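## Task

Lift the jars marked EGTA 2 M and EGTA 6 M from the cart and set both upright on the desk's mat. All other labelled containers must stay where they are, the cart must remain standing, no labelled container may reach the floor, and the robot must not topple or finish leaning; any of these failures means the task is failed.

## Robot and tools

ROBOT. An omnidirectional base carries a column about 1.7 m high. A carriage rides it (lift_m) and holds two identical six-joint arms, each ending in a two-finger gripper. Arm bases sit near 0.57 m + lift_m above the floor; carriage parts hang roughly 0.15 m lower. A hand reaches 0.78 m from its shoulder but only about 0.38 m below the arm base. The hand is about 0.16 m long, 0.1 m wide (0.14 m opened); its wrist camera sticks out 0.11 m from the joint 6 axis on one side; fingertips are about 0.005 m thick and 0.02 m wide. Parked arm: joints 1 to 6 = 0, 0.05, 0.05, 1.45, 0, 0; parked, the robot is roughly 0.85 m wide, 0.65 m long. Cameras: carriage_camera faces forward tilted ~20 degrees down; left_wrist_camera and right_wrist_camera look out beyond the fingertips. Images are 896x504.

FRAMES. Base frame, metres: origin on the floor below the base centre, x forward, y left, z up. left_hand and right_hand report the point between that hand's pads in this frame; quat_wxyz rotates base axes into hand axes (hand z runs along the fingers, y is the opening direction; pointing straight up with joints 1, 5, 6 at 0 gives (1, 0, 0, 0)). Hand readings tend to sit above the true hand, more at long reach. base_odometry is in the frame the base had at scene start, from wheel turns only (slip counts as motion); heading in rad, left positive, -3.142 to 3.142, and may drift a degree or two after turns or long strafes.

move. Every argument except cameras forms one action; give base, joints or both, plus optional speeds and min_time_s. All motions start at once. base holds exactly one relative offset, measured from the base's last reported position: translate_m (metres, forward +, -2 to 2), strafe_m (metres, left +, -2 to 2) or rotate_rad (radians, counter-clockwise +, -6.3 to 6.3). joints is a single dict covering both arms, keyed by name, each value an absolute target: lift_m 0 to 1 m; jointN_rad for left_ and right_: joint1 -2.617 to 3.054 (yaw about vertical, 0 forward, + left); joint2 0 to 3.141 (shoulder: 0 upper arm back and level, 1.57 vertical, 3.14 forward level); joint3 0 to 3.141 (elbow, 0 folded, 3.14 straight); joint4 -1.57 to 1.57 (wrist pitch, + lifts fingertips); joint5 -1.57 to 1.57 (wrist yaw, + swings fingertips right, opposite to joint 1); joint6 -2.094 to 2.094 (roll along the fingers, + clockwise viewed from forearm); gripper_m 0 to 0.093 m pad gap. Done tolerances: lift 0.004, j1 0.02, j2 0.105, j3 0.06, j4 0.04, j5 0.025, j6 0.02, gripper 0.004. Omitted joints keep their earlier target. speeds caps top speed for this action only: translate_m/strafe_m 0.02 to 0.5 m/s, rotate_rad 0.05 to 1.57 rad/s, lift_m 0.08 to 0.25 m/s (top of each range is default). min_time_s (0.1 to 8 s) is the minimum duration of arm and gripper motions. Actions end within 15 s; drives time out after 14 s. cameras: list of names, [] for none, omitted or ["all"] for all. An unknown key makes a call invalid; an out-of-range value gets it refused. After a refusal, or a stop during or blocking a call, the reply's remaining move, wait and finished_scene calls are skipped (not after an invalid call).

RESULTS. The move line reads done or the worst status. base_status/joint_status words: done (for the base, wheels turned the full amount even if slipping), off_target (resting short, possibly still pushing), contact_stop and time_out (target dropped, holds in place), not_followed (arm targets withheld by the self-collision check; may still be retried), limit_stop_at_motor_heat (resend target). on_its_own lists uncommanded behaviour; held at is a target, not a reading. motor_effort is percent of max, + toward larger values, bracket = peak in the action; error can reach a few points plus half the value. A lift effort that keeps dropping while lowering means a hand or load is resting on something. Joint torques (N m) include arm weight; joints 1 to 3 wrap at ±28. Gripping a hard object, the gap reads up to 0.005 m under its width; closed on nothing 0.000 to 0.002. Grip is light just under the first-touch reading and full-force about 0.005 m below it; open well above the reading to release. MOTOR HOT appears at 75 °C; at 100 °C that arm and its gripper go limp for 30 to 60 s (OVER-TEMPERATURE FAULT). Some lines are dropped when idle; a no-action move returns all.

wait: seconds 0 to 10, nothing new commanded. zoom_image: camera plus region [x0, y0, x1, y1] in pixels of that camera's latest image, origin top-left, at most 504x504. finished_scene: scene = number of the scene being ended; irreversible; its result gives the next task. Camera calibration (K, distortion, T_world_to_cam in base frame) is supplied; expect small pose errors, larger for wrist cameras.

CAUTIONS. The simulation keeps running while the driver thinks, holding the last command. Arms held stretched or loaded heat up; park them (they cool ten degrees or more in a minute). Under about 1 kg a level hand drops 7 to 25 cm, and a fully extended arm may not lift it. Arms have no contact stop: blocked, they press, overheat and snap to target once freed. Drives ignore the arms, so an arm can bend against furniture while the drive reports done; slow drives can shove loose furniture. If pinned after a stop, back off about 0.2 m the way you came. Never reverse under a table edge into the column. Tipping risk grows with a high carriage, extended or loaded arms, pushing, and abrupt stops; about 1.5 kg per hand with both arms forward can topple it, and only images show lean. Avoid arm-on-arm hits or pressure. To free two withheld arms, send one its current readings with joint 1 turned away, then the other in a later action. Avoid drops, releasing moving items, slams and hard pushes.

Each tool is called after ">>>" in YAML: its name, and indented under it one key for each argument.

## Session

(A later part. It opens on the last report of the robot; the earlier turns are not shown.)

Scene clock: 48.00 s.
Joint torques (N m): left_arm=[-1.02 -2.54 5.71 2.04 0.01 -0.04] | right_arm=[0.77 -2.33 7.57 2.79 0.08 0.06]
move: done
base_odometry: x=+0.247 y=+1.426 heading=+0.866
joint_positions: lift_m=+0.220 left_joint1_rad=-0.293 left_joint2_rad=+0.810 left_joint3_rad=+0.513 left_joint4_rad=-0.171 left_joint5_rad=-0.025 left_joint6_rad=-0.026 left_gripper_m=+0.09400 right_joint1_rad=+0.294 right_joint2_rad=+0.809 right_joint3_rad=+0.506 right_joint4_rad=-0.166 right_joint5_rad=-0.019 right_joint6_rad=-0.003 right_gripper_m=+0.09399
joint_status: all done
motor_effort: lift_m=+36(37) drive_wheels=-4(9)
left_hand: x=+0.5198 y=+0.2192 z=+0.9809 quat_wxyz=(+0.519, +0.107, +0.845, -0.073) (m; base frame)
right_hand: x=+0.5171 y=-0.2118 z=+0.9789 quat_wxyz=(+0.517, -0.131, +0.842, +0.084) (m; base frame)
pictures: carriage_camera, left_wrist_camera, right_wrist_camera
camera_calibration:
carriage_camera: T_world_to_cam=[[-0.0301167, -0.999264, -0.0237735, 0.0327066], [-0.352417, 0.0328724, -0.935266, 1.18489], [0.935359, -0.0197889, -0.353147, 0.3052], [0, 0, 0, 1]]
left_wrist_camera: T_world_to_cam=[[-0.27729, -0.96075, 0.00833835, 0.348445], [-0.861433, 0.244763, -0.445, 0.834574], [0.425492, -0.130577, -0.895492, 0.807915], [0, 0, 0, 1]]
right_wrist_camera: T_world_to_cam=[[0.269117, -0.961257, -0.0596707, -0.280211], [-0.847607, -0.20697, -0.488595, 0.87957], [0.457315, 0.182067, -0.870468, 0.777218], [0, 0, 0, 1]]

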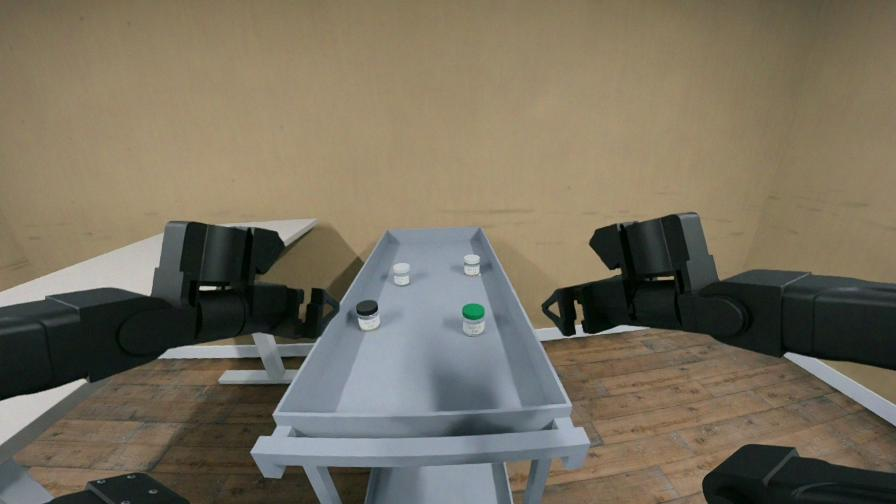

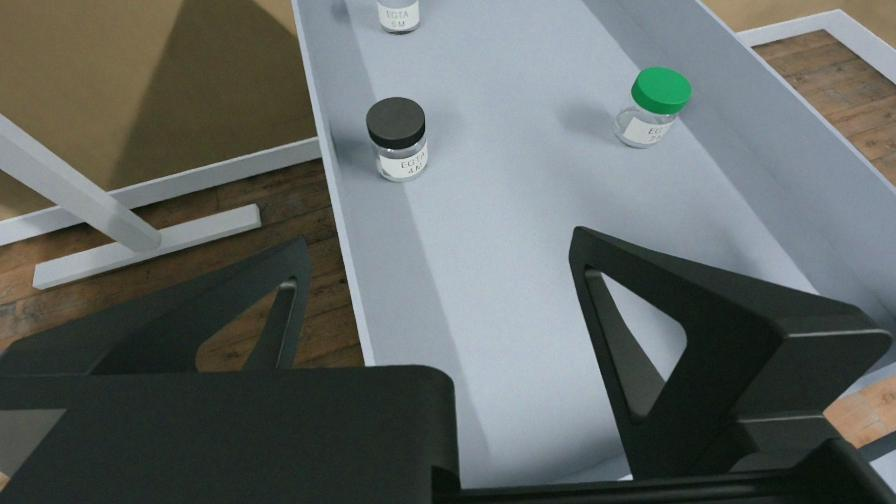

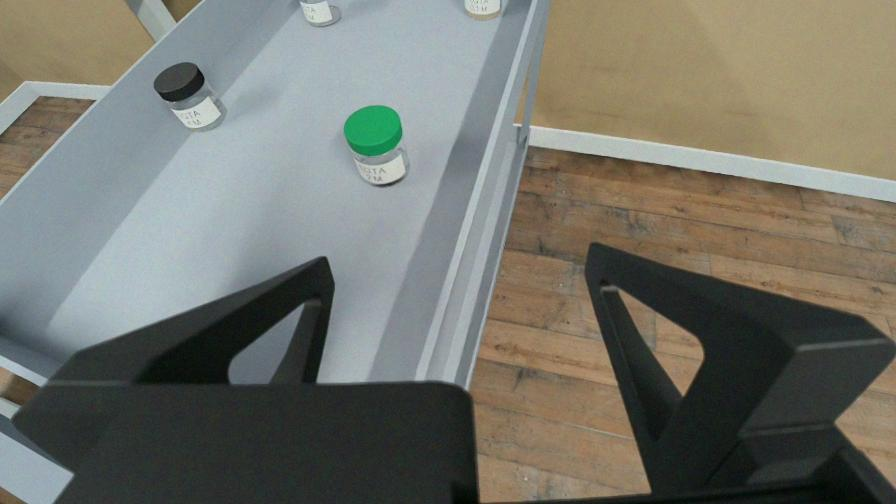

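>>> move:
  joints: {"lift_m": 0.42, "left_joint1_rad": 0, "left_joint2_rad": 0.05, "left_joint3_rad": 0.05, "left_joint4_rad": 1.45}
  min_time_s: 1.5
  cameras: []

>>> move:
  joints: {"right_joint1_rad": 0.448, "right_joint2_rad": 2.243, "right_joint3_rad": 1.251, "right_joint4_rad": 0.09}
  min_time_s: 2
  cameras: ["carriage_camera","right_wrist_camera"]

Scene clock: 55.67 s.
Joint torques (N m): left_arm=[0.17 3.48 3.93 -0.19 0.02 -0.03] | right_arm=[0.81 -2.13 8.29 2.59 0.08 0.06]
move: done
base_odometry: x=+0.247 y=+1.426 heading=+0.867
joint_positions: lift_m=+0.420 left_joint1_rad=-0.007 left_joint2_rad=+0.056 left_joint3_rad=+0.061 left_joint4_rad=+1.438 left_joint5_rad=-0.025 left_joint6_rad=-0.026 left_gripper_m=+0.09400 right_joint1_rad=+0.294 right_joint2_rad=+0.807 right_joint3_rad=+0.498 right_joint4_rad=-0.148 right_joint5_rad=-0.019 right_joint6_rad=-0.003 right_gripper_m=+0.09399
joint_status: all done
motor_effort: lift_m=+42(51) drive_wheels=-4(9)
left_hand: x=+0.2549 y=+0.3085 z=+1.4342 quat_wxyz=(+0.998, -0.013, +0.064, -0.016) (m; base frame)
right_hand: x=+0.5178 y=-0.2115 z=+1.1791 quat_wxyz=(+0.522, -0.131, +0.839, +0.085) (m; base frame)
pictures: none

Scene clock: 57.97 s.
Joint torques (N m): left_arm=[0.17 3.48 3.9 -0.23 0.02 -0.04] | right_arm=[0.65 -9.81 7.87 2.17 0.08 0.06]
move: done
base_odometry: x=+0.247 y=+1.426 heading=+0.866
joint_positions: lift_m=+0.420 left_joint1_rad=-0.007 left_joint2_rad=+0.056 left_joint3_rad=+0.061 left_joint4_rad=+1.441 left_joint5_rad=-0.025 left_joint6_rad=-0.026 left_gripper_m=+0.09400 right_joint1_rad=+0.443 right_joint2_rad=+2.231 right_joint3_rad=+1.230 right_joint4_rad=+0.075 right_joint5_rad=-0.019 right_joint6_rad=-0.003 right_gripper_m=+0.09400
joint_status: all done
motor_effort: lift_m=+42(43) drive_wheels=-4(9)
left_hand: x=+0.2541 y=+0.3085 z=+1.4342 quat_wxyz=(+0.998, -0.013, +0.062, -0.016) (m; base frame)
right_hand: x=+0.6841 y=-0.0819 z=+0.9526 quat_wxyz=(+0.307, -0.213, +0.924, +0.078) (m; base frame)
pictures: carriage_camera, right_wrist_camera
camera_calibration:
carriage_camera: T_world_to_cam=[[-0.0301167, -0.999264, -0.0237735, 0.0374484], [-0.352417, 0.0328724, -0.935266, 1.37144], [0.935359, -0.0197889, -0.353147, 0.375639], [0, 0, 0, 1]]
right_wrist_camera: T_world_to_cam=[[0.386799, -0.921095, -0.0443846, -0.293673], [-0.921559, -0.384355, -0.0547753, 0.658006], [0.0333938, 0.0620901, -0.997512, 1.05551], [0, 0, 0, 1]]

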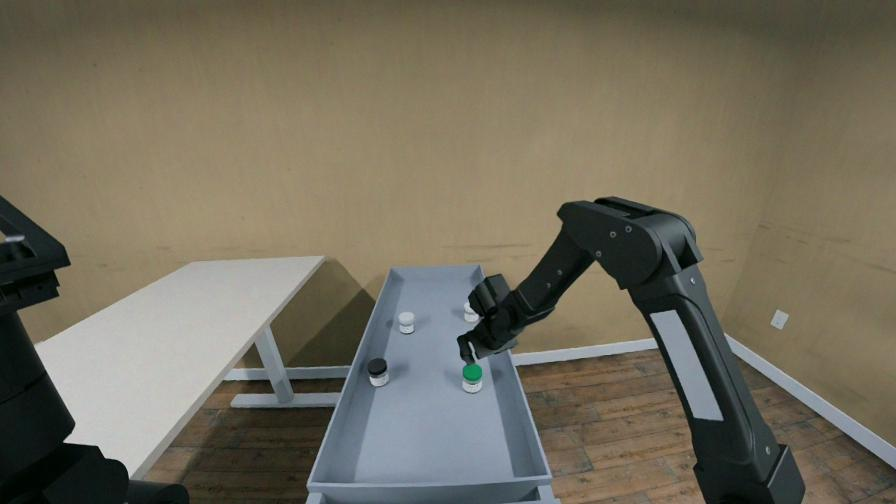

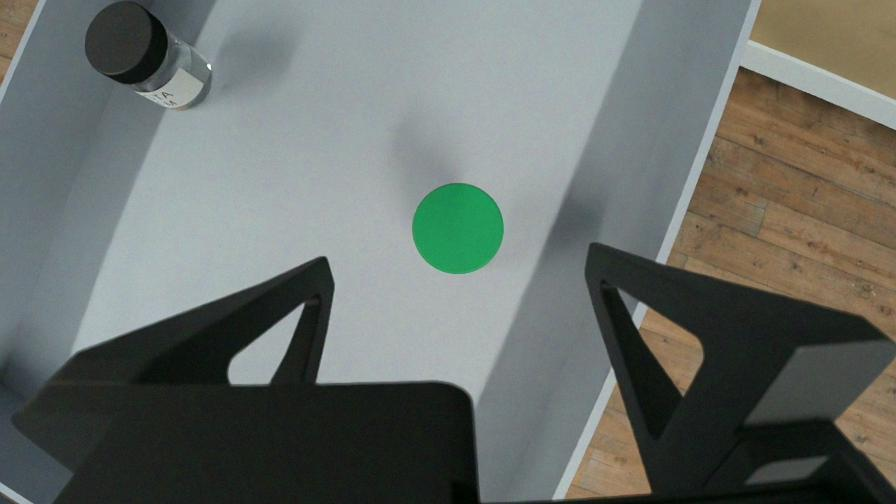

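>>> move:
  joints: {"right_joint2_rad": 2.318, "right_joint3_rad": 1.394, "right_joint4_rad": 0.022}
  min_time_s: 0.7
  cameras: ["carriage_camera","right_wrist_camera"]

Scene clock: 61.27 s.
Joint torques (N m): left_arm=[0.17 3.51 3.89 -0.22 0.02 -0.04] | right_arm=[0.72 -10.26 8.25 1.92 0.08 0.06]
move: done
base_odometry: x=+0.247 y=+1.426 heading=+0.866
joint_positions: lift_m=+0.420 left_joint1_rad=-0.007 left_joint2_rad=+0.056 left_joint3_rad=+0.061 left_joint4_rad=+1.441 left_joint5_rad=-0.025 left_joint6_rad=-0.026 left_gripper_m=+0.09400 right_joint1_rad=+0.443 right_joint2_rad=+2.302 right_joint3_rad=+1.372 right_joint4_rad=+0.035 right_joint5_rad=-0.019 right_joint6_rad=-0.003 right_gripper_m=+0.09400
joint_status: all done
motor_effort: lift_m=+42(43) drive_wheels=-4(4)
left_hand: x=+0.2541 y=+0.3085 z=+1.4342 quat_wxyz=(+0.998, -0.013, +0.062, -0.016) (m; base frame)
right_hand: x=+0.7132 y=-0.0681 z=+0.9583 quat_wxyz=(+0.321, -0.212, +0.919, +0.081) (m; base frame)
pictures: carriage_camera, right_wrist_camera
camera_calibration:
carriage_camera: T_world_to_cam=[[-0.0301167, -0.999264, -0.0237735, 0.0374484], [-0.352417, 0.0328724, -0.935266, 1.37144], [0.935359, -0.0197889, -0.353147, 0.375639], [0, 0, 0, 1]]
right_wrist_camera: T_world_to_cam=[[0.388026, -0.920514, -0.0457204, -0.291525], [-0.919658, -0.383454, -0.0848033, 0.717903], [0.0605309, 0.074953, -0.995348, 1.03885], [0, 0, 0, 1]]

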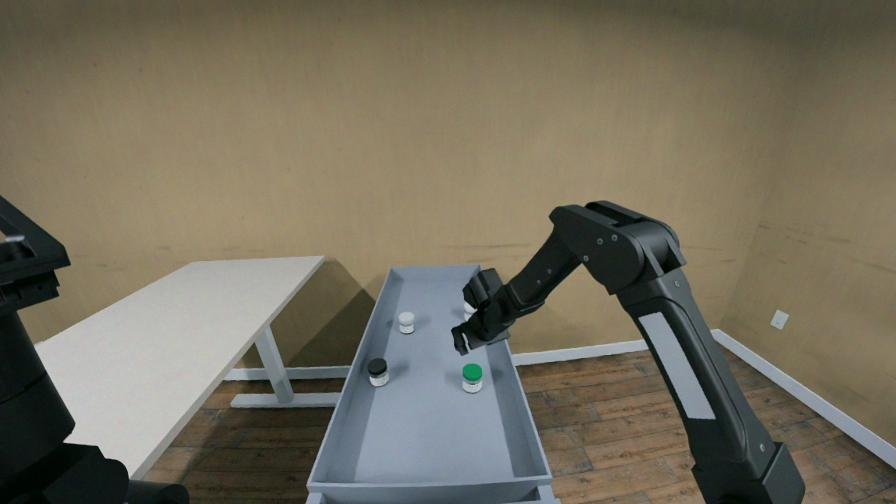

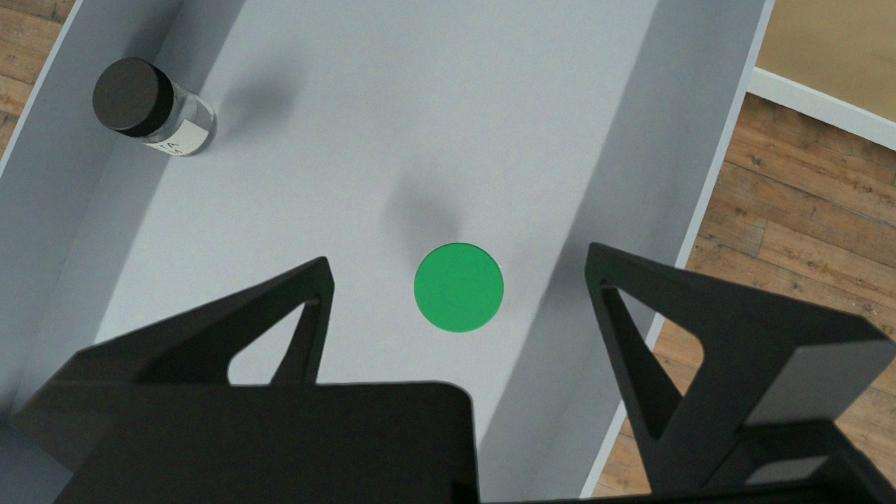

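>>> move:
  joints: {"lift_m": 0.295}
  speeds: {"lift_m": 0.1}
  cameras: ["carriage_camera","right_wrist_camera"]

>>> zoom_image:
  camera: "carriage_camera"
  region: [430, 240, 530, 350]

Scene clock: 63.70 s.
Joint torques (N m): left_arm=[0.18 3.56 4.21 -0.23 0.02 -0.04] | right_arm=[0.59 -11.03 7.6 1.97 0.08 0.06]
move: done
base_odometry: x=+0.247 y=+1.426 heading=+0.867
joint_positions: lift_m=+0.295 left_joint1_rad=-0.007 left_joint2_rad=+0.054 left_joint3_rad=+0.057 left_joint4_rad=+1.443 left_joint5_rad=-0.025 left_joint6_rad=-0.026 left_gripper_m=+0.09400 right_joint1_rad=+0.443 right_joint2_rad=+2.311 right_joint3_rad=+1.379 right_joint4_rad=+0.025 right_joint5_rad=-0.019 right_joint6_rad=-0.003 right_gripper_m=+0.09400
joint_status: all done
motor_effort: lift_m=+36(36) drive_wheels=-4(9)
left_hand: x=+0.2541 y=+0.3085 z=+1.3089 quat_wxyz=(+0.998, -0.013, +0.062, -0.016) (m; base frame)
right_hand: x=+0.7125 y=-0.0684 z=+0.8304 quat_wxyz=(+0.316, -0.212, +0.921, +0.080) (m; base frame)
pictures: carriage_camera, right_wrist_camera
camera_calibration:
carriage_camera: T_world_to_cam=[[-0.0301167, -0.999264, -0.0237735, 0.03449], [-0.352417, 0.0328724, -0.935266, 1.25505], [0.935359, -0.0197889, -0.353147, 0.331692], [0, 0, 0, 1]]
right_wrist_camera: T_world_to_cam=[[0.387572, -0.920729, -0.0452348, -0.2975], [-0.920451, -0.38383, -0.0737878, 0.697715], [0.0505762, 0.0702345, -0.996248, 0.919106], [0, 0, 0, 1]]

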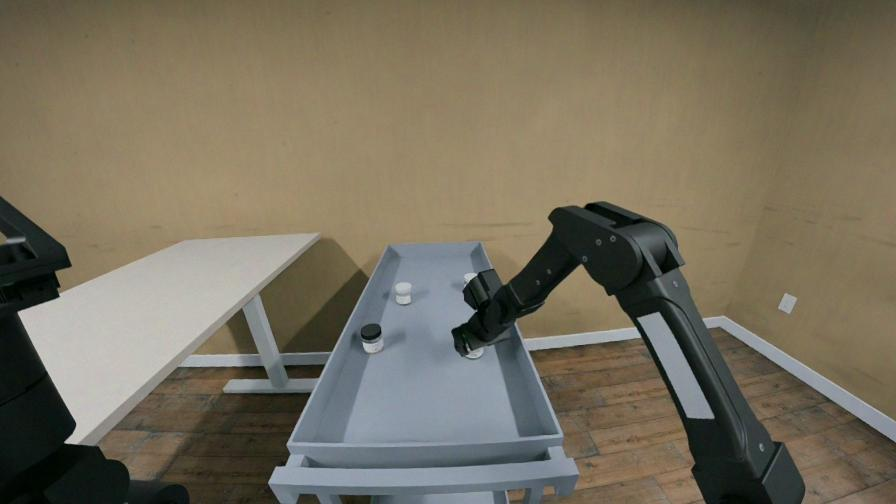

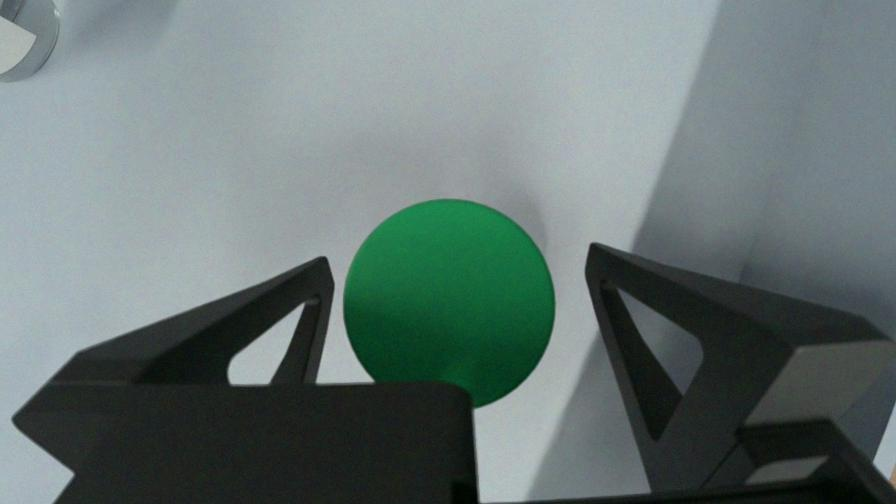

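Scaled by 4.582.

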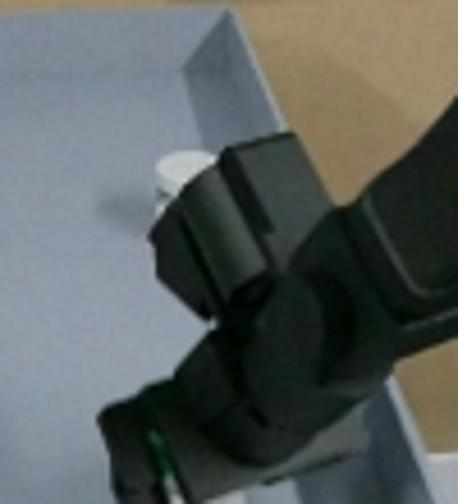

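>>> move:
  joints: {"right_gripper_m": 0.045}
  min_time_s: 1.5
  cameras: ["right_wrist_camera"]

Scene clock: 65.87 s.
Joint torques (N m): left_arm=[0.16 3.7 4.23 -0.24 0.02 -0.04] | right_arm=[0.77 -11.03 7.64 1.97 0.08 0.06]
move: off_target
base_odometry: x=+0.247 y=+1.426 heading=+0.867
joint_positions: lift_m=+0.295 left_joint1_rad=-0.007 left_joint2_rad=+0.054 left_joint3_rad=+0.057 left_joint4_rad=+1.443 left_joint5_rad=-0.025 left_joint6_rad=-0.026 left_gripper_m=+0.09400 right_joint1_rad=+0.443 right_joint2_rad=+2.311 right_joint3_rad=+1.379 right_joint4_rad=+0.025 right_joint5_rad=-0.019 right_joint6_rad=-0.003 right_gripper_m=+0.05422
joint_status: right_gripper_m off_target (ended at +0.05424, target +0.04500)
motor_effort: lift_m=+36(37) drive_wheels=-4(4)
left_hand: x=+0.2541 y=+0.3085 z=+1.3089 quat_wxyz=(+0.998, -0.013, +0.062, -0.016) (m; base frame)
right_hand: x=+0.7125 y=-0.0684 z=+0.8304 quat_wxyz=(+0.316, -0.212, +0.921, +0.080) (m; base frame)
pictures: right_wrist_camera
camera_calibration:
right_wrist_camera: T_world_to_cam=[[0.387572, -0.920729, -0.0452348, -0.2975], [-0.920451, -0.38383, -0.0737878, 0.697715], [0.0505762, 0.0702345, -0.996248, 0.919106], [0, 0, 0, 1]]

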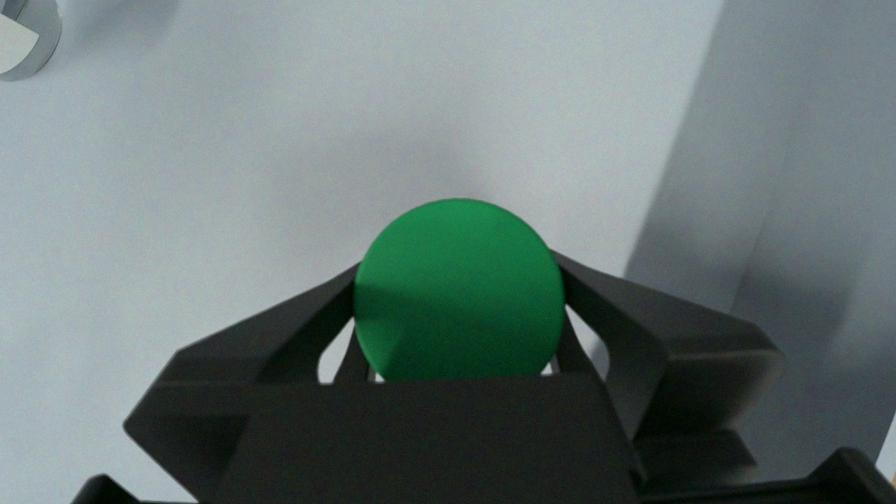

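>>> move:
  joints: {"lift_m": 0.45}
  speeds: {"lift_m": 0.12}
  cameras: ["right_wrist_camera"]

>>> move:
  joints: {"right_joint2_rad": 1.0, "right_joint3_rad": 0.5, "right_joint4_rad": -0.3}
  min_time_s: 2
  cameras: []

>>> move:
  base: {"strafe_m": -0.168}
  joints: {"right_joint1_rad": 0.0, "right_joint2_rad": 0.8, "right_joint3_rad": 0.3, "right_joint4_rad": 0.3}
  speeds: {"strafe_m": 0.2}
  min_time_s: 1.5
  cameras: ["carriage_camera","right_wrist_camera"]

>>> move:
  base: {"translate_m": 0.05}
  speeds: {"translate_m": 0.08}
  cameras: ["carriage_camera","right_wrist_camera"]

Scene clock: 69.20 s.
Joint torques (N m): left_arm=[0.2 3.79 4.33 -0.2 0.02 -0.04] | right_arm=[0.94 -11.7 7.5 2.03 0.08 0.06]
move: done
base_odometry: x=+0.247 y=+1.426 heading=+0.867
joint_positions: lift_m=+0.450 left_joint1_rad=-0.007 left_joint2_rad=+0.053 left_joint3_rad=+0.056 left_joint4_rad=+1.444 left_joint5_rad=-0.025 left_joint6_rad=-0.026 left_gripper_m=+0.09400 right_joint1_rad=+0.443 right_joint2_rad=+2.317 right_joint3_rad=+1.380 right_joint4_rad=+0.017 right_joint5_rad=-0.019 right_joint6_rad=-0.003 right_gripper_m=+0.05422
joint_status: all done
motor_effort: lift_m=+42(51) drive_wheels=+9(9)
left_hand: x=+0.2540 y=+0.3085 z=+1.4630 quat_wxyz=(+0.998, -0.013, +0.062, -0.016) (m; base frame)
right_hand: x=+0.7107 y=-0.0693 z=+0.9811 quat_wxyz=(+0.311, -0.212, +0.923, +0.079) (m; base frame)
pictures: right_wrist_camera
camera_calibration:
right_wrist_camera: T_world_to_cam=[[0.387076, -0.920964, -0.0446925, -0.290968], [-0.921198, -0.384184, -0.0616225, 0.695413], [0.0395819, 0.0650232, -0.997098, 1.07767], [0, 0, 0, 1]]

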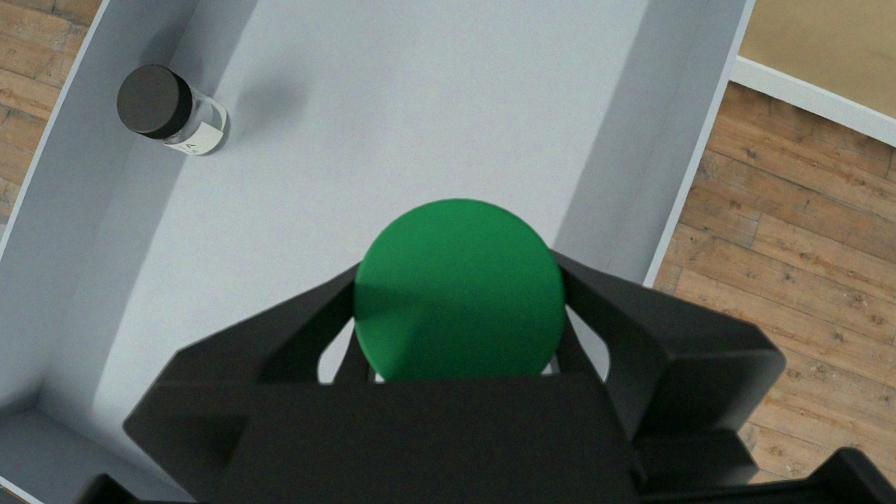

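Scene clock: 71.50 s.
Joint torques (N m): left_arm=[0.17 3.82 4.33 -0.24 0.02 -0.04] | right_arm=[0.76 -3.74 7.24 2.16 0.08 0.05]
move: done
base_odometry: x=+0.247 y=+1.426 heading=+0.867
joint_positions: lift_m=+0.450 left_joint1_rad=-0.007 left_joint2_rad=+0.053 left_joint3_rad=+0.056 left_joint4_rad=+1.444 left_joint5_rad=-0.025 left_joint6_rad=-0.026 left_gripper_m=+0.09400 right_joint1_rad=+0.443 right_joint2_rad=+1.013 right_joint3_rad=+0.505 right_joint4_rad=-0.297 right_joint5_rad=-0.019 right_joint6_rad=-0.003 right_gripper_m=+0.05422
joint_status: all done
motor_effort: lift_m=+42(43) drive_wheels=-4(9)
left_hand: x=+0.2540 y=+0.3085 z=+1.4630 quat_wxyz=(+0.998, -0.013, +0.062, -0.016) (m; base frame)
right_hand: x=+0.4865 y=-0.1756 z=+1.1241 quat_wxyz=(+0.362, -0.209, +0.904, +0.090) (m; base frame)
pictures: none

Scene clock: 73.67 s.
Joint torques (N m): left_arm=[-0.35 3.82 4.31 -0.26 0.02 -0.04] | right_arm=[-0.42 -2.36 7.56 3.02 0.08 0.06]
move: done
base_odometry: x=+0.375 y=+1.317 heading=+0.867
base_status: done
joint_positions: lift_m=+0.450 left_joint1_rad=-0.005 left_joint2_rad=+0.053 left_joint3_rad=+0.056 left_joint4_rad=+1.445 left_joint5_rad=-0.025 left_joint6_rad=-0.026 left_gripper_m=+0.09400 right_joint1_rad=+0.005 right_joint2_rad=+0.811 right_joint3_rad=+0.305 right_joint4_rad=+0.272 right_joint5_rad=-0.019 right_joint6_rad=-0.003 right_gripper_m=+0.05421
joint_status: all done
motor_effort: lift_m=+42(43) drive_wheels=+1(18)
left_hand: x=+0.2538 y=+0.3085 z=+1.4630 quat_wxyz=(+0.998, -0.013, +0.061, -0.015) (m; base frame)
right_hand: x=+0.5432 y=-0.2993 z=+1.2128 quat_wxyz=(+0.620, -0.009, +0.784, +0.008) (m; base frame)
pictures: carriage_camera, right_wrist_camera
camera_calibration:
carriage_camera: T_world_to_cam=[[-0.0301167, -0.999264, -0.0237735, 0.0381614], [-0.352417, 0.0328724, -0.935266, 1.39948], [0.935359, -0.0197889, -0.353147, 0.38623], [0, 0, 0, 1]]
right_wrist_camera: T_world_to_cam=[[-0.000830307, -0.99802, -0.0628931, -0.217897], [-0.73273, 0.0434072, -0.679134, 1.24154], [0.680519, 0.0455197, -0.731315, 0.653999], [0, 0, 0, 1]]

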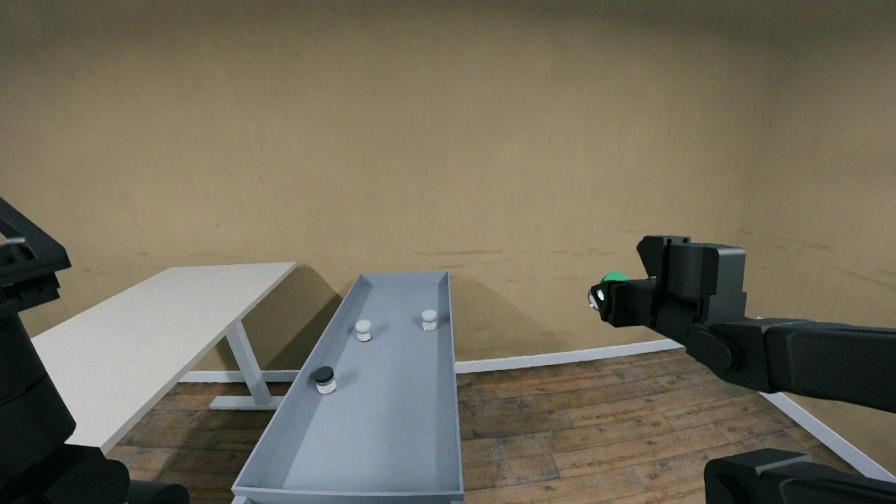

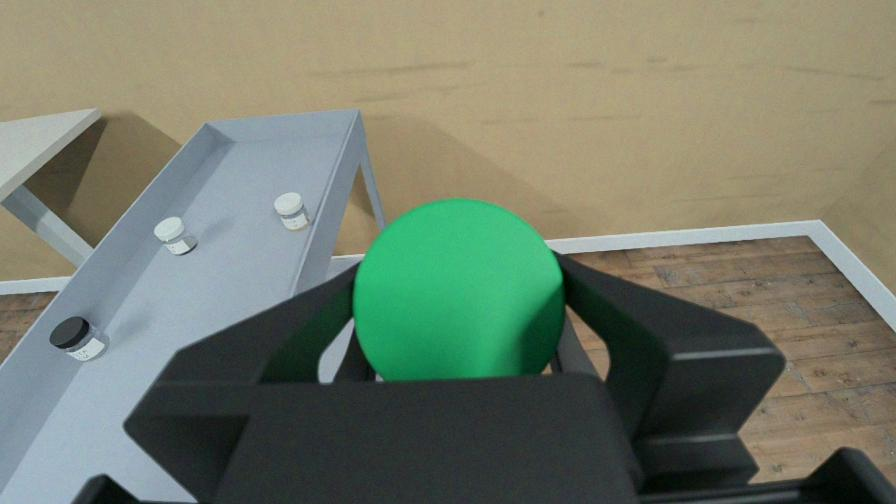

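Scene clock: 75.00 s.
Joint torques (N m): left_arm=[-0.08 3.84 4.38 -0.22 0.02 -0.04] | right_arm=[-0.31 -2.11 7.54 3.03 0.08 0.06]
move: done
base_odometry: x=+0.407 y=+1.355 heading=+0.866
base_status: done
joint_positions: lift_m=+0.450 left_joint1_rad=-0.005 left_joint2_rad=+0.053 left_joint3_rad=+0.056 left_joint4_rad=+1.447 left_joint5_rad=-0.025 left_joint6_rad=-0.026 left_gripper_m=+0.09400 right_joint1_rad=+0.005 right_joint2_rad=+0.809 right_joint3_rad=+0.305 right_joint4_rad=+0.274 right_joint5_rad=-0.019 right_joint6_rad=-0.003 right_gripper_m=+0.05421
motor_effort: lift_m=+43(43) drive_wheels=+7(13)
left_hand: x=+0.2534 y=+0.3086 z=+1.4631 quat_wxyz=(+0.998, -0.013, +0.060, -0.015) (m; base frame)
right_hand: x=+0.5431 y=-0.2993 z=+1.2137 quat_wxyz=(+0.621, -0.009, +0.783, +0.008) (m; base frame)
pictures: carriage_camera, right_wrist_camera
camera_calibration:
carriage_camera: T_world_to_cam=[[-0.0301167, -0.999264, -0.0237735, 0.0381614], [-0.352417, 0.0328724, -0.935266, 1.39948], [0.935359, -0.0197889, -0.353147, 0.38623], [0, 0, 0, 1]]
right_wrist_camera: T_world_to_cam=[[-0.000614344, -0.998019, -0.0629143, -0.217935], [-0.730394, 0.0434199, -0.681645, 1.24384], [0.683026, 0.0455334, -0.728973, 0.650466], [0, 0, 0, 1]]

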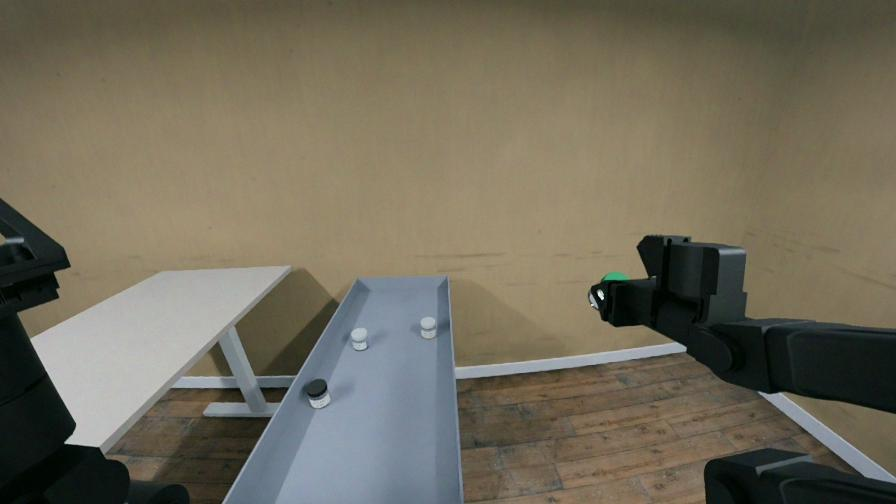

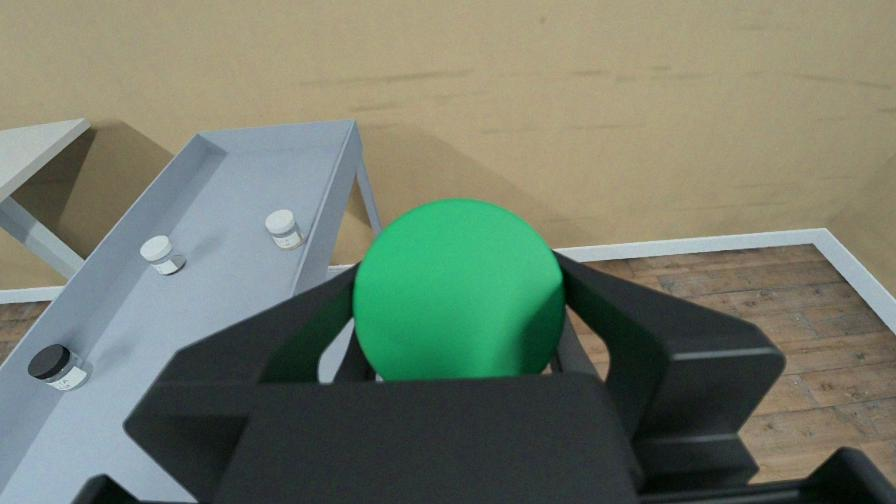

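>>> move:
  joints: {"left_joint1_rad": 0.0, "left_joint2_rad": 2.745, "left_joint3_rad": 1.995, "left_joint4_rad": 0.15}
  min_time_s: 3
  cameras: ["carriage_camera","left_wrist_camera"]

Scene clock: 79.77 s.
Joint torques (N m): left_arm=[-0.01 -16.55 8.87 1.77 0.01 -0.04] | right_arm=[-0.38 -2.21 7.56 3.01 0.08 0.06]
move: done
base_odometry: x=+0.407 y=+1.355 heading=+0.866
joint_positions: lift_m=+0.450 left_joint1_rad=-0.005 left_joint2_rad=+2.737 left_joint3_rad=+1.961 left_joint4_rad=+0.151 left_joint5_rad=-0.025 left_joint6_rad=-0.026 left_gripper_m=+0.09400 right_joint1_rad=+0.005 right_joint2_rad=+0.809 right_joint3_rad=+0.305 right_joint4_rad=+0.276 right_joint5_rad=-0.019 right_joint6_rad=-0.003 right_gripper_m=+0.05421
joint_status: all done
motor_effort: lift_m=+42(43) drive_wheels=+7(7)
left_hand: x=+0.9014 y=+0.3055 z=+0.9754 quat_wxyz=(+0.456, -0.015, +0.890, +0.004) (m; base frame)
right_hand: x=+0.5432 y=-0.2993 z=+1.2141 quat_wxyz=(+0.622, -0.009, +0.783, +0.008) (m; base frame)
pictures: carriage_camera, left_wrist_camera
camera_calibration:
carriage_camera: T_world_to_cam=[[-0.0301167, -0.999264, -0.0237735, 0.0381614], [-0.352417, 0.0328724, -0.935266, 1.39949], [0.935359, -0.0197889, -0.353147, 0.38623], [0, 0, 0, 1]]
left_wrist_camera: T_world_to_cam=[[0.00856876, -0.999943, 0.00634296, 0.293516], [-0.954086, -0.0100748, -0.299363, 1.15904], [0.29941, -0.00348655, -0.954118, 0.783889], [0, 0, 0, 1]]

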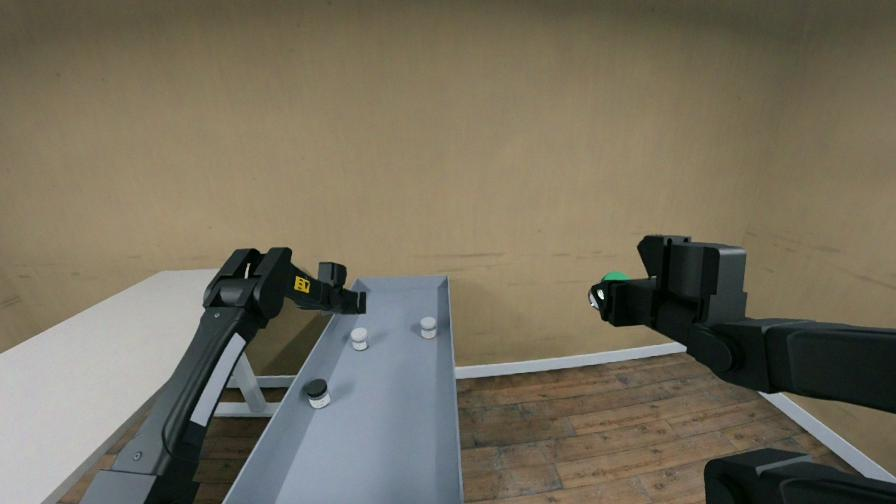

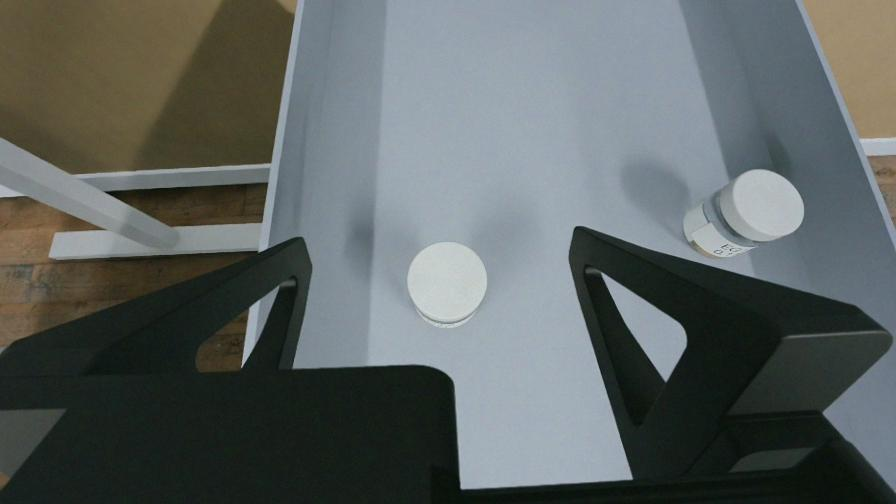

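>>> move:
  joints: {"left_joint2_rad": 2.84, "left_joint3_rad": 2.194, "left_joint4_rad": 0.046}
  min_time_s: 0.8
  cameras: ["left_wrist_camera"]

>>> move:
  joints: {"lift_m": 0.36}
  speeds: {"lift_m": 0.12}
  cameras: ["carriage_camera","left_wrist_camera"]

Scene clock: 82.57 s.
Joint torques (N m): left_arm=[-0.01 -16.62 9.2 1.71 0.01 -0.04] | right_arm=[-0.38 -2.21 7.54 3.01 0.08 0.06]
move: done
base_odometry: x=+0.407 y=+1.355 heading=+0.866
joint_positions: lift_m=+0.450 left_joint1_rad=-0.005 left_joint2_rad=+2.827 left_joint3_rad=+2.157 left_joint4_rad=+0.050 left_joint5_rad=-0.025 left_joint6_rad=-0.026 left_gripper_m=+0.09400 right_joint1_rad=+0.005 right_joint2_rad=+0.809 right_joint3_rad=+0.305 right_joint4_rad=+0.276 right_joint5_rad=-0.019 right_joint6_rad=-0.003 right_gripper_m=+0.05421
joint_status: all done
motor_effort: lift_m=+43(43) drive_wheels=+7(7)
left_hand: x=+0.9231 y=+0.3054 z=+0.9785 quat_wxyz=(+0.458, -0.015, +0.889, +0.004) (m; base frame)
right_hand: x=+0.5432 y=-0.2993 z=+1.2141 quat_wxyz=(+0.622, -0.009, +0.783, +0.008) (m; base frame)
pictures: left_wrist_camera
camera_calibration:
left_wrist_camera: T_world_to_cam=[[0.0085298, -0.999943, 0.0064237, 0.293166], [-0.952241, -0.0100834, -0.305181, 1.18467], [0.305228, -0.00351378, -0.952273, 0.773186], [0, 0, 0, 1]]

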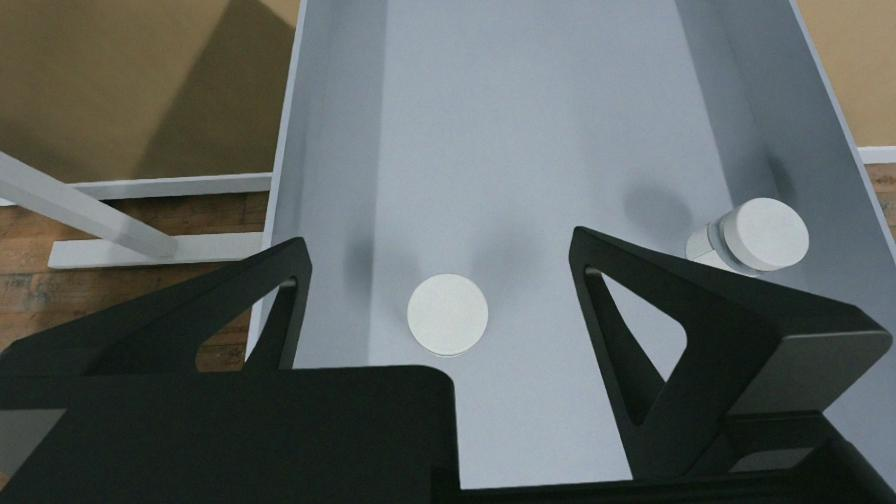

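Scene clock: 83.73 s.
Joint torques (N m): left_arm=[0.13 -17.91 8.51 1.8 0.01 -0.04] | right_arm=[-0.4 -2 8.25 2.94 0.08 0.06]
move: done
base_odometry: x=+0.407 y=+1.355 heading=+0.866
joint_positions: lift_m=+0.360 left_joint1_rad=-0.005 left_joint2_rad=+2.839 left_joint3_rad=+2.168 left_joint4_rad=+0.038 left_joint5_rad=-0.025 left_joint6_rad=-0.026 left_gripper_m=+0.09400 right_joint1_rad=+0.005 right_joint2_rad=+0.807 right_joint3_rad=+0.297 right_joint4_rad=+0.281 right_joint5_rad=-0.019 right_joint6_rad=-0.003 right_gripper_m=+0.05421
joint_status: all done
motor_effort: lift_m=+35(37) drive_wheels=-3(7)
left_hand: x=+0.9219 y=+0.3054 z=+0.8829 quat_wxyz=(+0.452, -0.015, +0.892, +0.004) (m; base frame)
right_hand: x=+0.5425 y=-0.2993 z=+1.1226 quat_wxyz=(+0.622, -0.009, +0.783, +0.008) (m; base frame)
pictures: carriage_camera, left_wrist_camera
camera_calibration:
carriage_camera: T_world_to_cam=[[-0.0301167, -0.999264, -0.0237735, 0.0360355], [-0.352417, 0.0328724, -0.935266, 1.31585], [0.935359, -0.0197889, -0.353147, 0.35465], [0, 0, 0, 1]]
left_wrist_camera: T_world_to_cam=[[0.00861677, -0.999943, 0.0062417, 0.293877], [-0.956342, -0.0100642, -0.292076, 1.14654], [0.292122, -0.00345245, -0.956375, 0.698135], [0, 0, 0, 1]]

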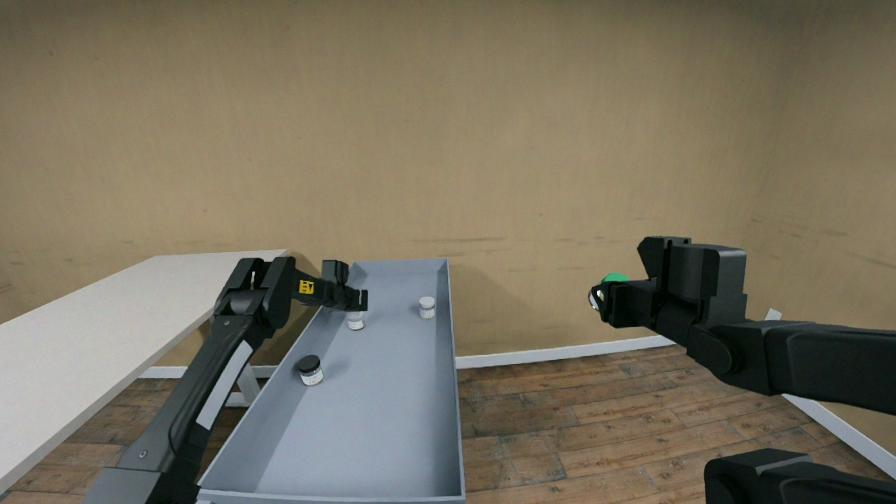

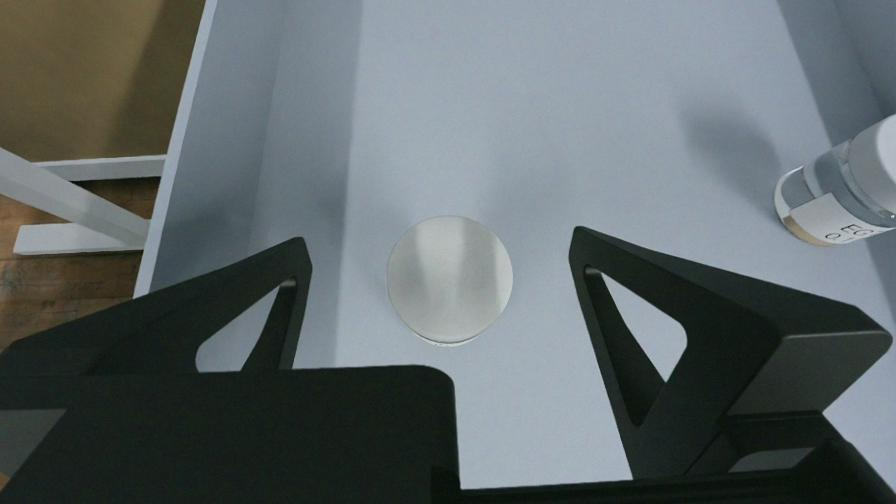

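>>> move:
  joints: {"left_joint2_rad": 2.923, "left_joint3_rad": 2.367, "left_joint4_rad": -0.044}
  min_time_s: 0.8
  cameras: ["left_wrist_camera"]

>>> move:
  joints: {"lift_m": 0.313}
  speeds: {"lift_m": 0.1}
  cameras: ["carriage_camera","left_wrist_camera"]

Scene clock: 86.10 s.
Joint torques (N m): left_arm=[-0.03 -17.07 9.55 1.76 0.01 -0.04] | right_arm=[-0.38 -2.07 8.21 2.95 0.08 0.06]
move: done
base_odometry: x=+0.407 y=+1.355 heading=+0.866
joint_positions: lift_m=+0.360 left_joint1_rad=-0.005 left_joint2_rad=+2.910 left_joint3_rad=+2.330 left_joint4_rad=-0.040 left_joint5_rad=-0.025 left_joint6_rad=-0.026 left_gripper_m=+0.09400 right_joint1_rad=+0.005 right_joint2_rad=+0.807 right_joint3_rad=+0.297 right_joint4_rad=+0.281 right_joint5_rad=-0.019 right_joint6_rad=-0.003 right_gripper_m=+0.05421
joint_status: all done
motor_effort: lift_m=+35(36) drive_wheels=+7(7)
left_hand: x=+0.9373 y=+0.3054 z=+0.8886 quat_wxyz=(+0.458, -0.015, +0.889, +0.004) (m; base frame)
right_hand: x=+0.5425 y=-0.2993 z=+1.1226 quat_wxyz=(+0.622, -0.009, +0.783, +0.008) (m; base frame)
pictures: left_wrist_camera
camera_calibration:
left_wrist_camera: T_world_to_cam=[[0.00853714, -0.999943, 0.00640858, 0.293563], [-0.95259, -0.0100818, -0.304091, 1.17011], [0.304138, -0.00350868, -0.952622, 0.684552], [0, 0, 0, 1]]

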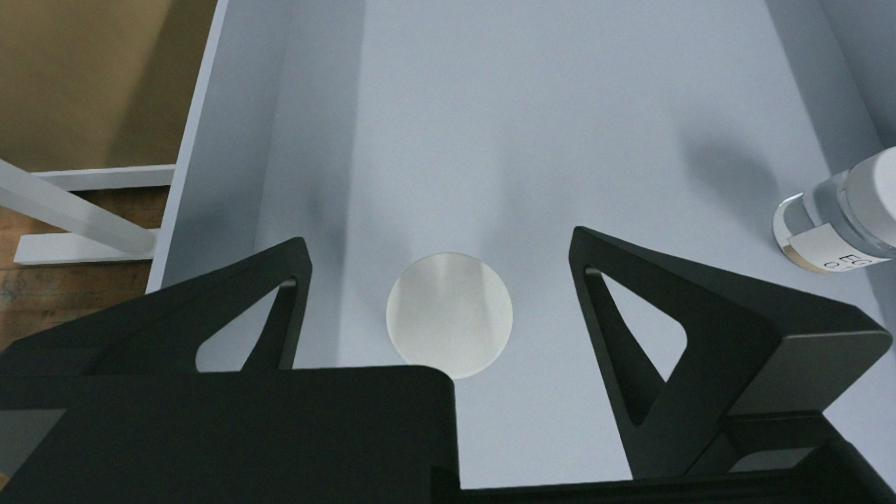

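Scene clock: 86.97 s.
Joint torques (N m): left_arm=[0.05 -18 8.8 1.87 0.01 -0.04] | right_arm=[-0.47 -2.04 8.27 2.92 0.08 0.06]
move: done
base_odometry: x=+0.407 y=+1.355 heading=+0.866
joint_positions: lift_m=+0.313 left_joint1_rad=-0.005 left_joint2_rad=+2.920 left_joint3_rad=+2.339 left_joint4_rad=-0.050 left_joint5_rad=-0.025 left_joint6_rad=-0.026 left_gripper_m=+0.09400 right_joint1_rad=+0.005 right_joint2_rad=+0.807 right_joint3_rad=+0.297 right_joint4_rad=+0.283 right_joint5_rad=-0.019 right_joint6_rad=-0.003 right_gripper_m=+0.05421
joint_status: all done
motor_effort: lift_m=+35(36) drive_wheels=-3(7)
left_hand: x=+0.9364 y=+0.3054 z=+0.8369 quat_wxyz=(+0.453, -0.015, +0.891, +0.004) (m; base frame)
right_hand: x=+0.5425 y=-0.2993 z=+1.0757 quat_wxyz=(+0.622, -0.009, +0.783, +0.008) (m; base frame)
pictures: carriage_camera, left_wrist_camera
camera_calibration:
carriage_camera: T_world_to_cam=[[-0.0301167, -0.999264, -0.0237735, 0.0349183], [-0.352417, 0.0328724, -0.935266, 1.2719], [0.935359, -0.0197889, -0.353147, 0.338056], [0, 0, 0, 1]]
left_wrist_camera: T_world_to_cam=[[0.00860245, -0.999943, 0.00627211, 0.293959], [-0.955671, -0.0100673, -0.294264, 1.14817], [0.29431, -0.00346269, -0.955704, 0.647364], [0, 0, 0, 1]]

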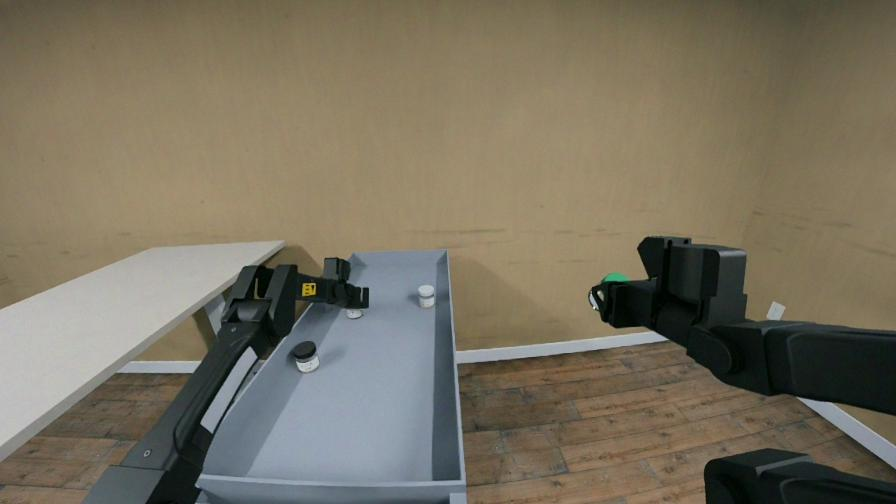

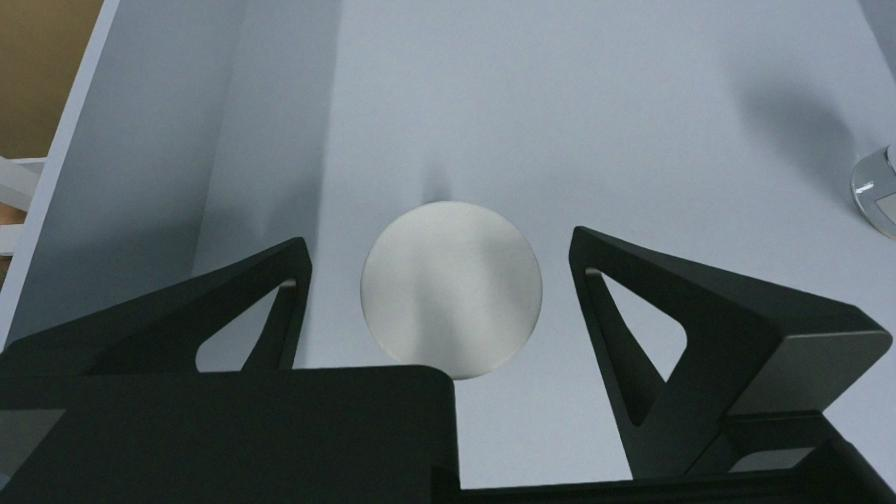

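>>> move:
  joints: {"lift_m": 0.304}
  speeds: {"lift_m": 0.08}
  cameras: []

>>> move:
  joints: {"left_gripper_m": 0.045}
  min_time_s: 1.5
  cameras: ["left_wrist_camera"]

Scene clock: 88.33 s.
Joint torques (N m): left_arm=[-0.05 -18.67 8.62 1.81 0.01 -0.04] | right_arm=[-0.23 -2.02 8.23 2.91 0.08 0.06]
move: done
base_odometry: x=+0.407 y=+1.355 heading=+0.866
joint_positions: lift_m=+0.304 left_joint1_rad=-0.005 left_joint2_rad=+2.925 left_joint3_rad=+2.342 left_joint4_rad=-0.052 left_joint5_rad=-0.025 left_joint6_rad=-0.026 left_gripper_m=+0.09400 right_joint1_rad=+0.005 right_joint2_rad=+0.807 right_joint3_rad=+0.296 right_joint4_rad=+0.282 right_joint5_rad=-0.019 right_joint6_rad=-0.003 right_gripper_m=+0.05421
joint_status: all done
motor_effort: lift_m=+36(37) drive_wheels=-3(8)
left_hand: x=+0.9358 y=+0.3054 z=+0.8251 quat_wxyz=(+0.451, -0.015, +0.892, +0.004) (m; base frame)
right_hand: x=+0.5424 y=-0.2993 z=+1.0664 quat_wxyz=(+0.622, -0.009, +0.783, +0.008) (m; base frame)
pictures: none

Scene clock: 90.13 s.
Joint torques (N m): left_arm=[-0.01 -18.54 8.51 1.81 0.01 -0.04] | right_arm=[-0.35 -2.03 8.34 2.93 0.08 0.06]
move: off_target
base_odometry: x=+0.407 y=+1.355 heading=+0.866
joint_positions: lift_m=+0.304 left_joint1_rad=-0.005 left_joint2_rad=+2.925 left_joint3_rad=+2.342 left_joint4_rad=-0.052 left_joint5_rad=-0.025 left_joint6_rad=-0.026 left_gripper_m=+0.05378 right_joint1_rad=+0.005 right_joint2_rad=+0.807 right_joint3_rad=+0.296 right_joint4_rad=+0.282 right_joint5_rad=-0.019 right_joint6_rad=-0.003 right_gripper_m=+0.05421
joint_status: left_gripper_m off_target (ended at +0.05381, target +0.04500)
motor_effort: lift_m=+36(37) drive_wheels=+7(8)
left_hand: x=+0.9358 y=+0.3054 z=+0.8251 quat_wxyz=(+0.451, -0.015, +0.892, +0.004) (m; base frame)
right_hand: x=+0.5424 y=-0.2993 z=+1.0664 quat_wxyz=(+0.622, -0.009, +0.783, +0.008) (m; base frame)
pictures: left_wrist_camera
camera_calibration:
left_wrist_camera: T_world_to_cam=[[0.00863102, -0.999943, 0.00621125, 0.294065], [-0.957008, -0.0100611, -0.289886, 1.14174], [0.289932, -0.0034422, -0.957041, 0.64139], [0, 0, 0, 1]]

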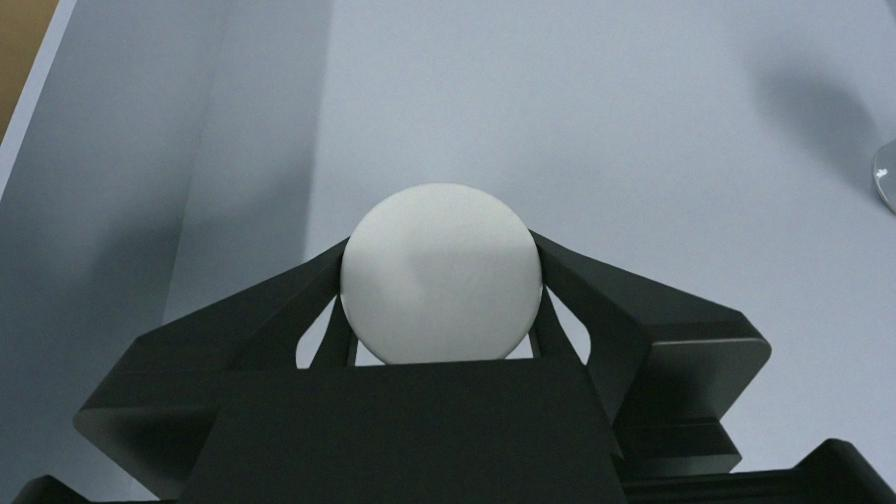

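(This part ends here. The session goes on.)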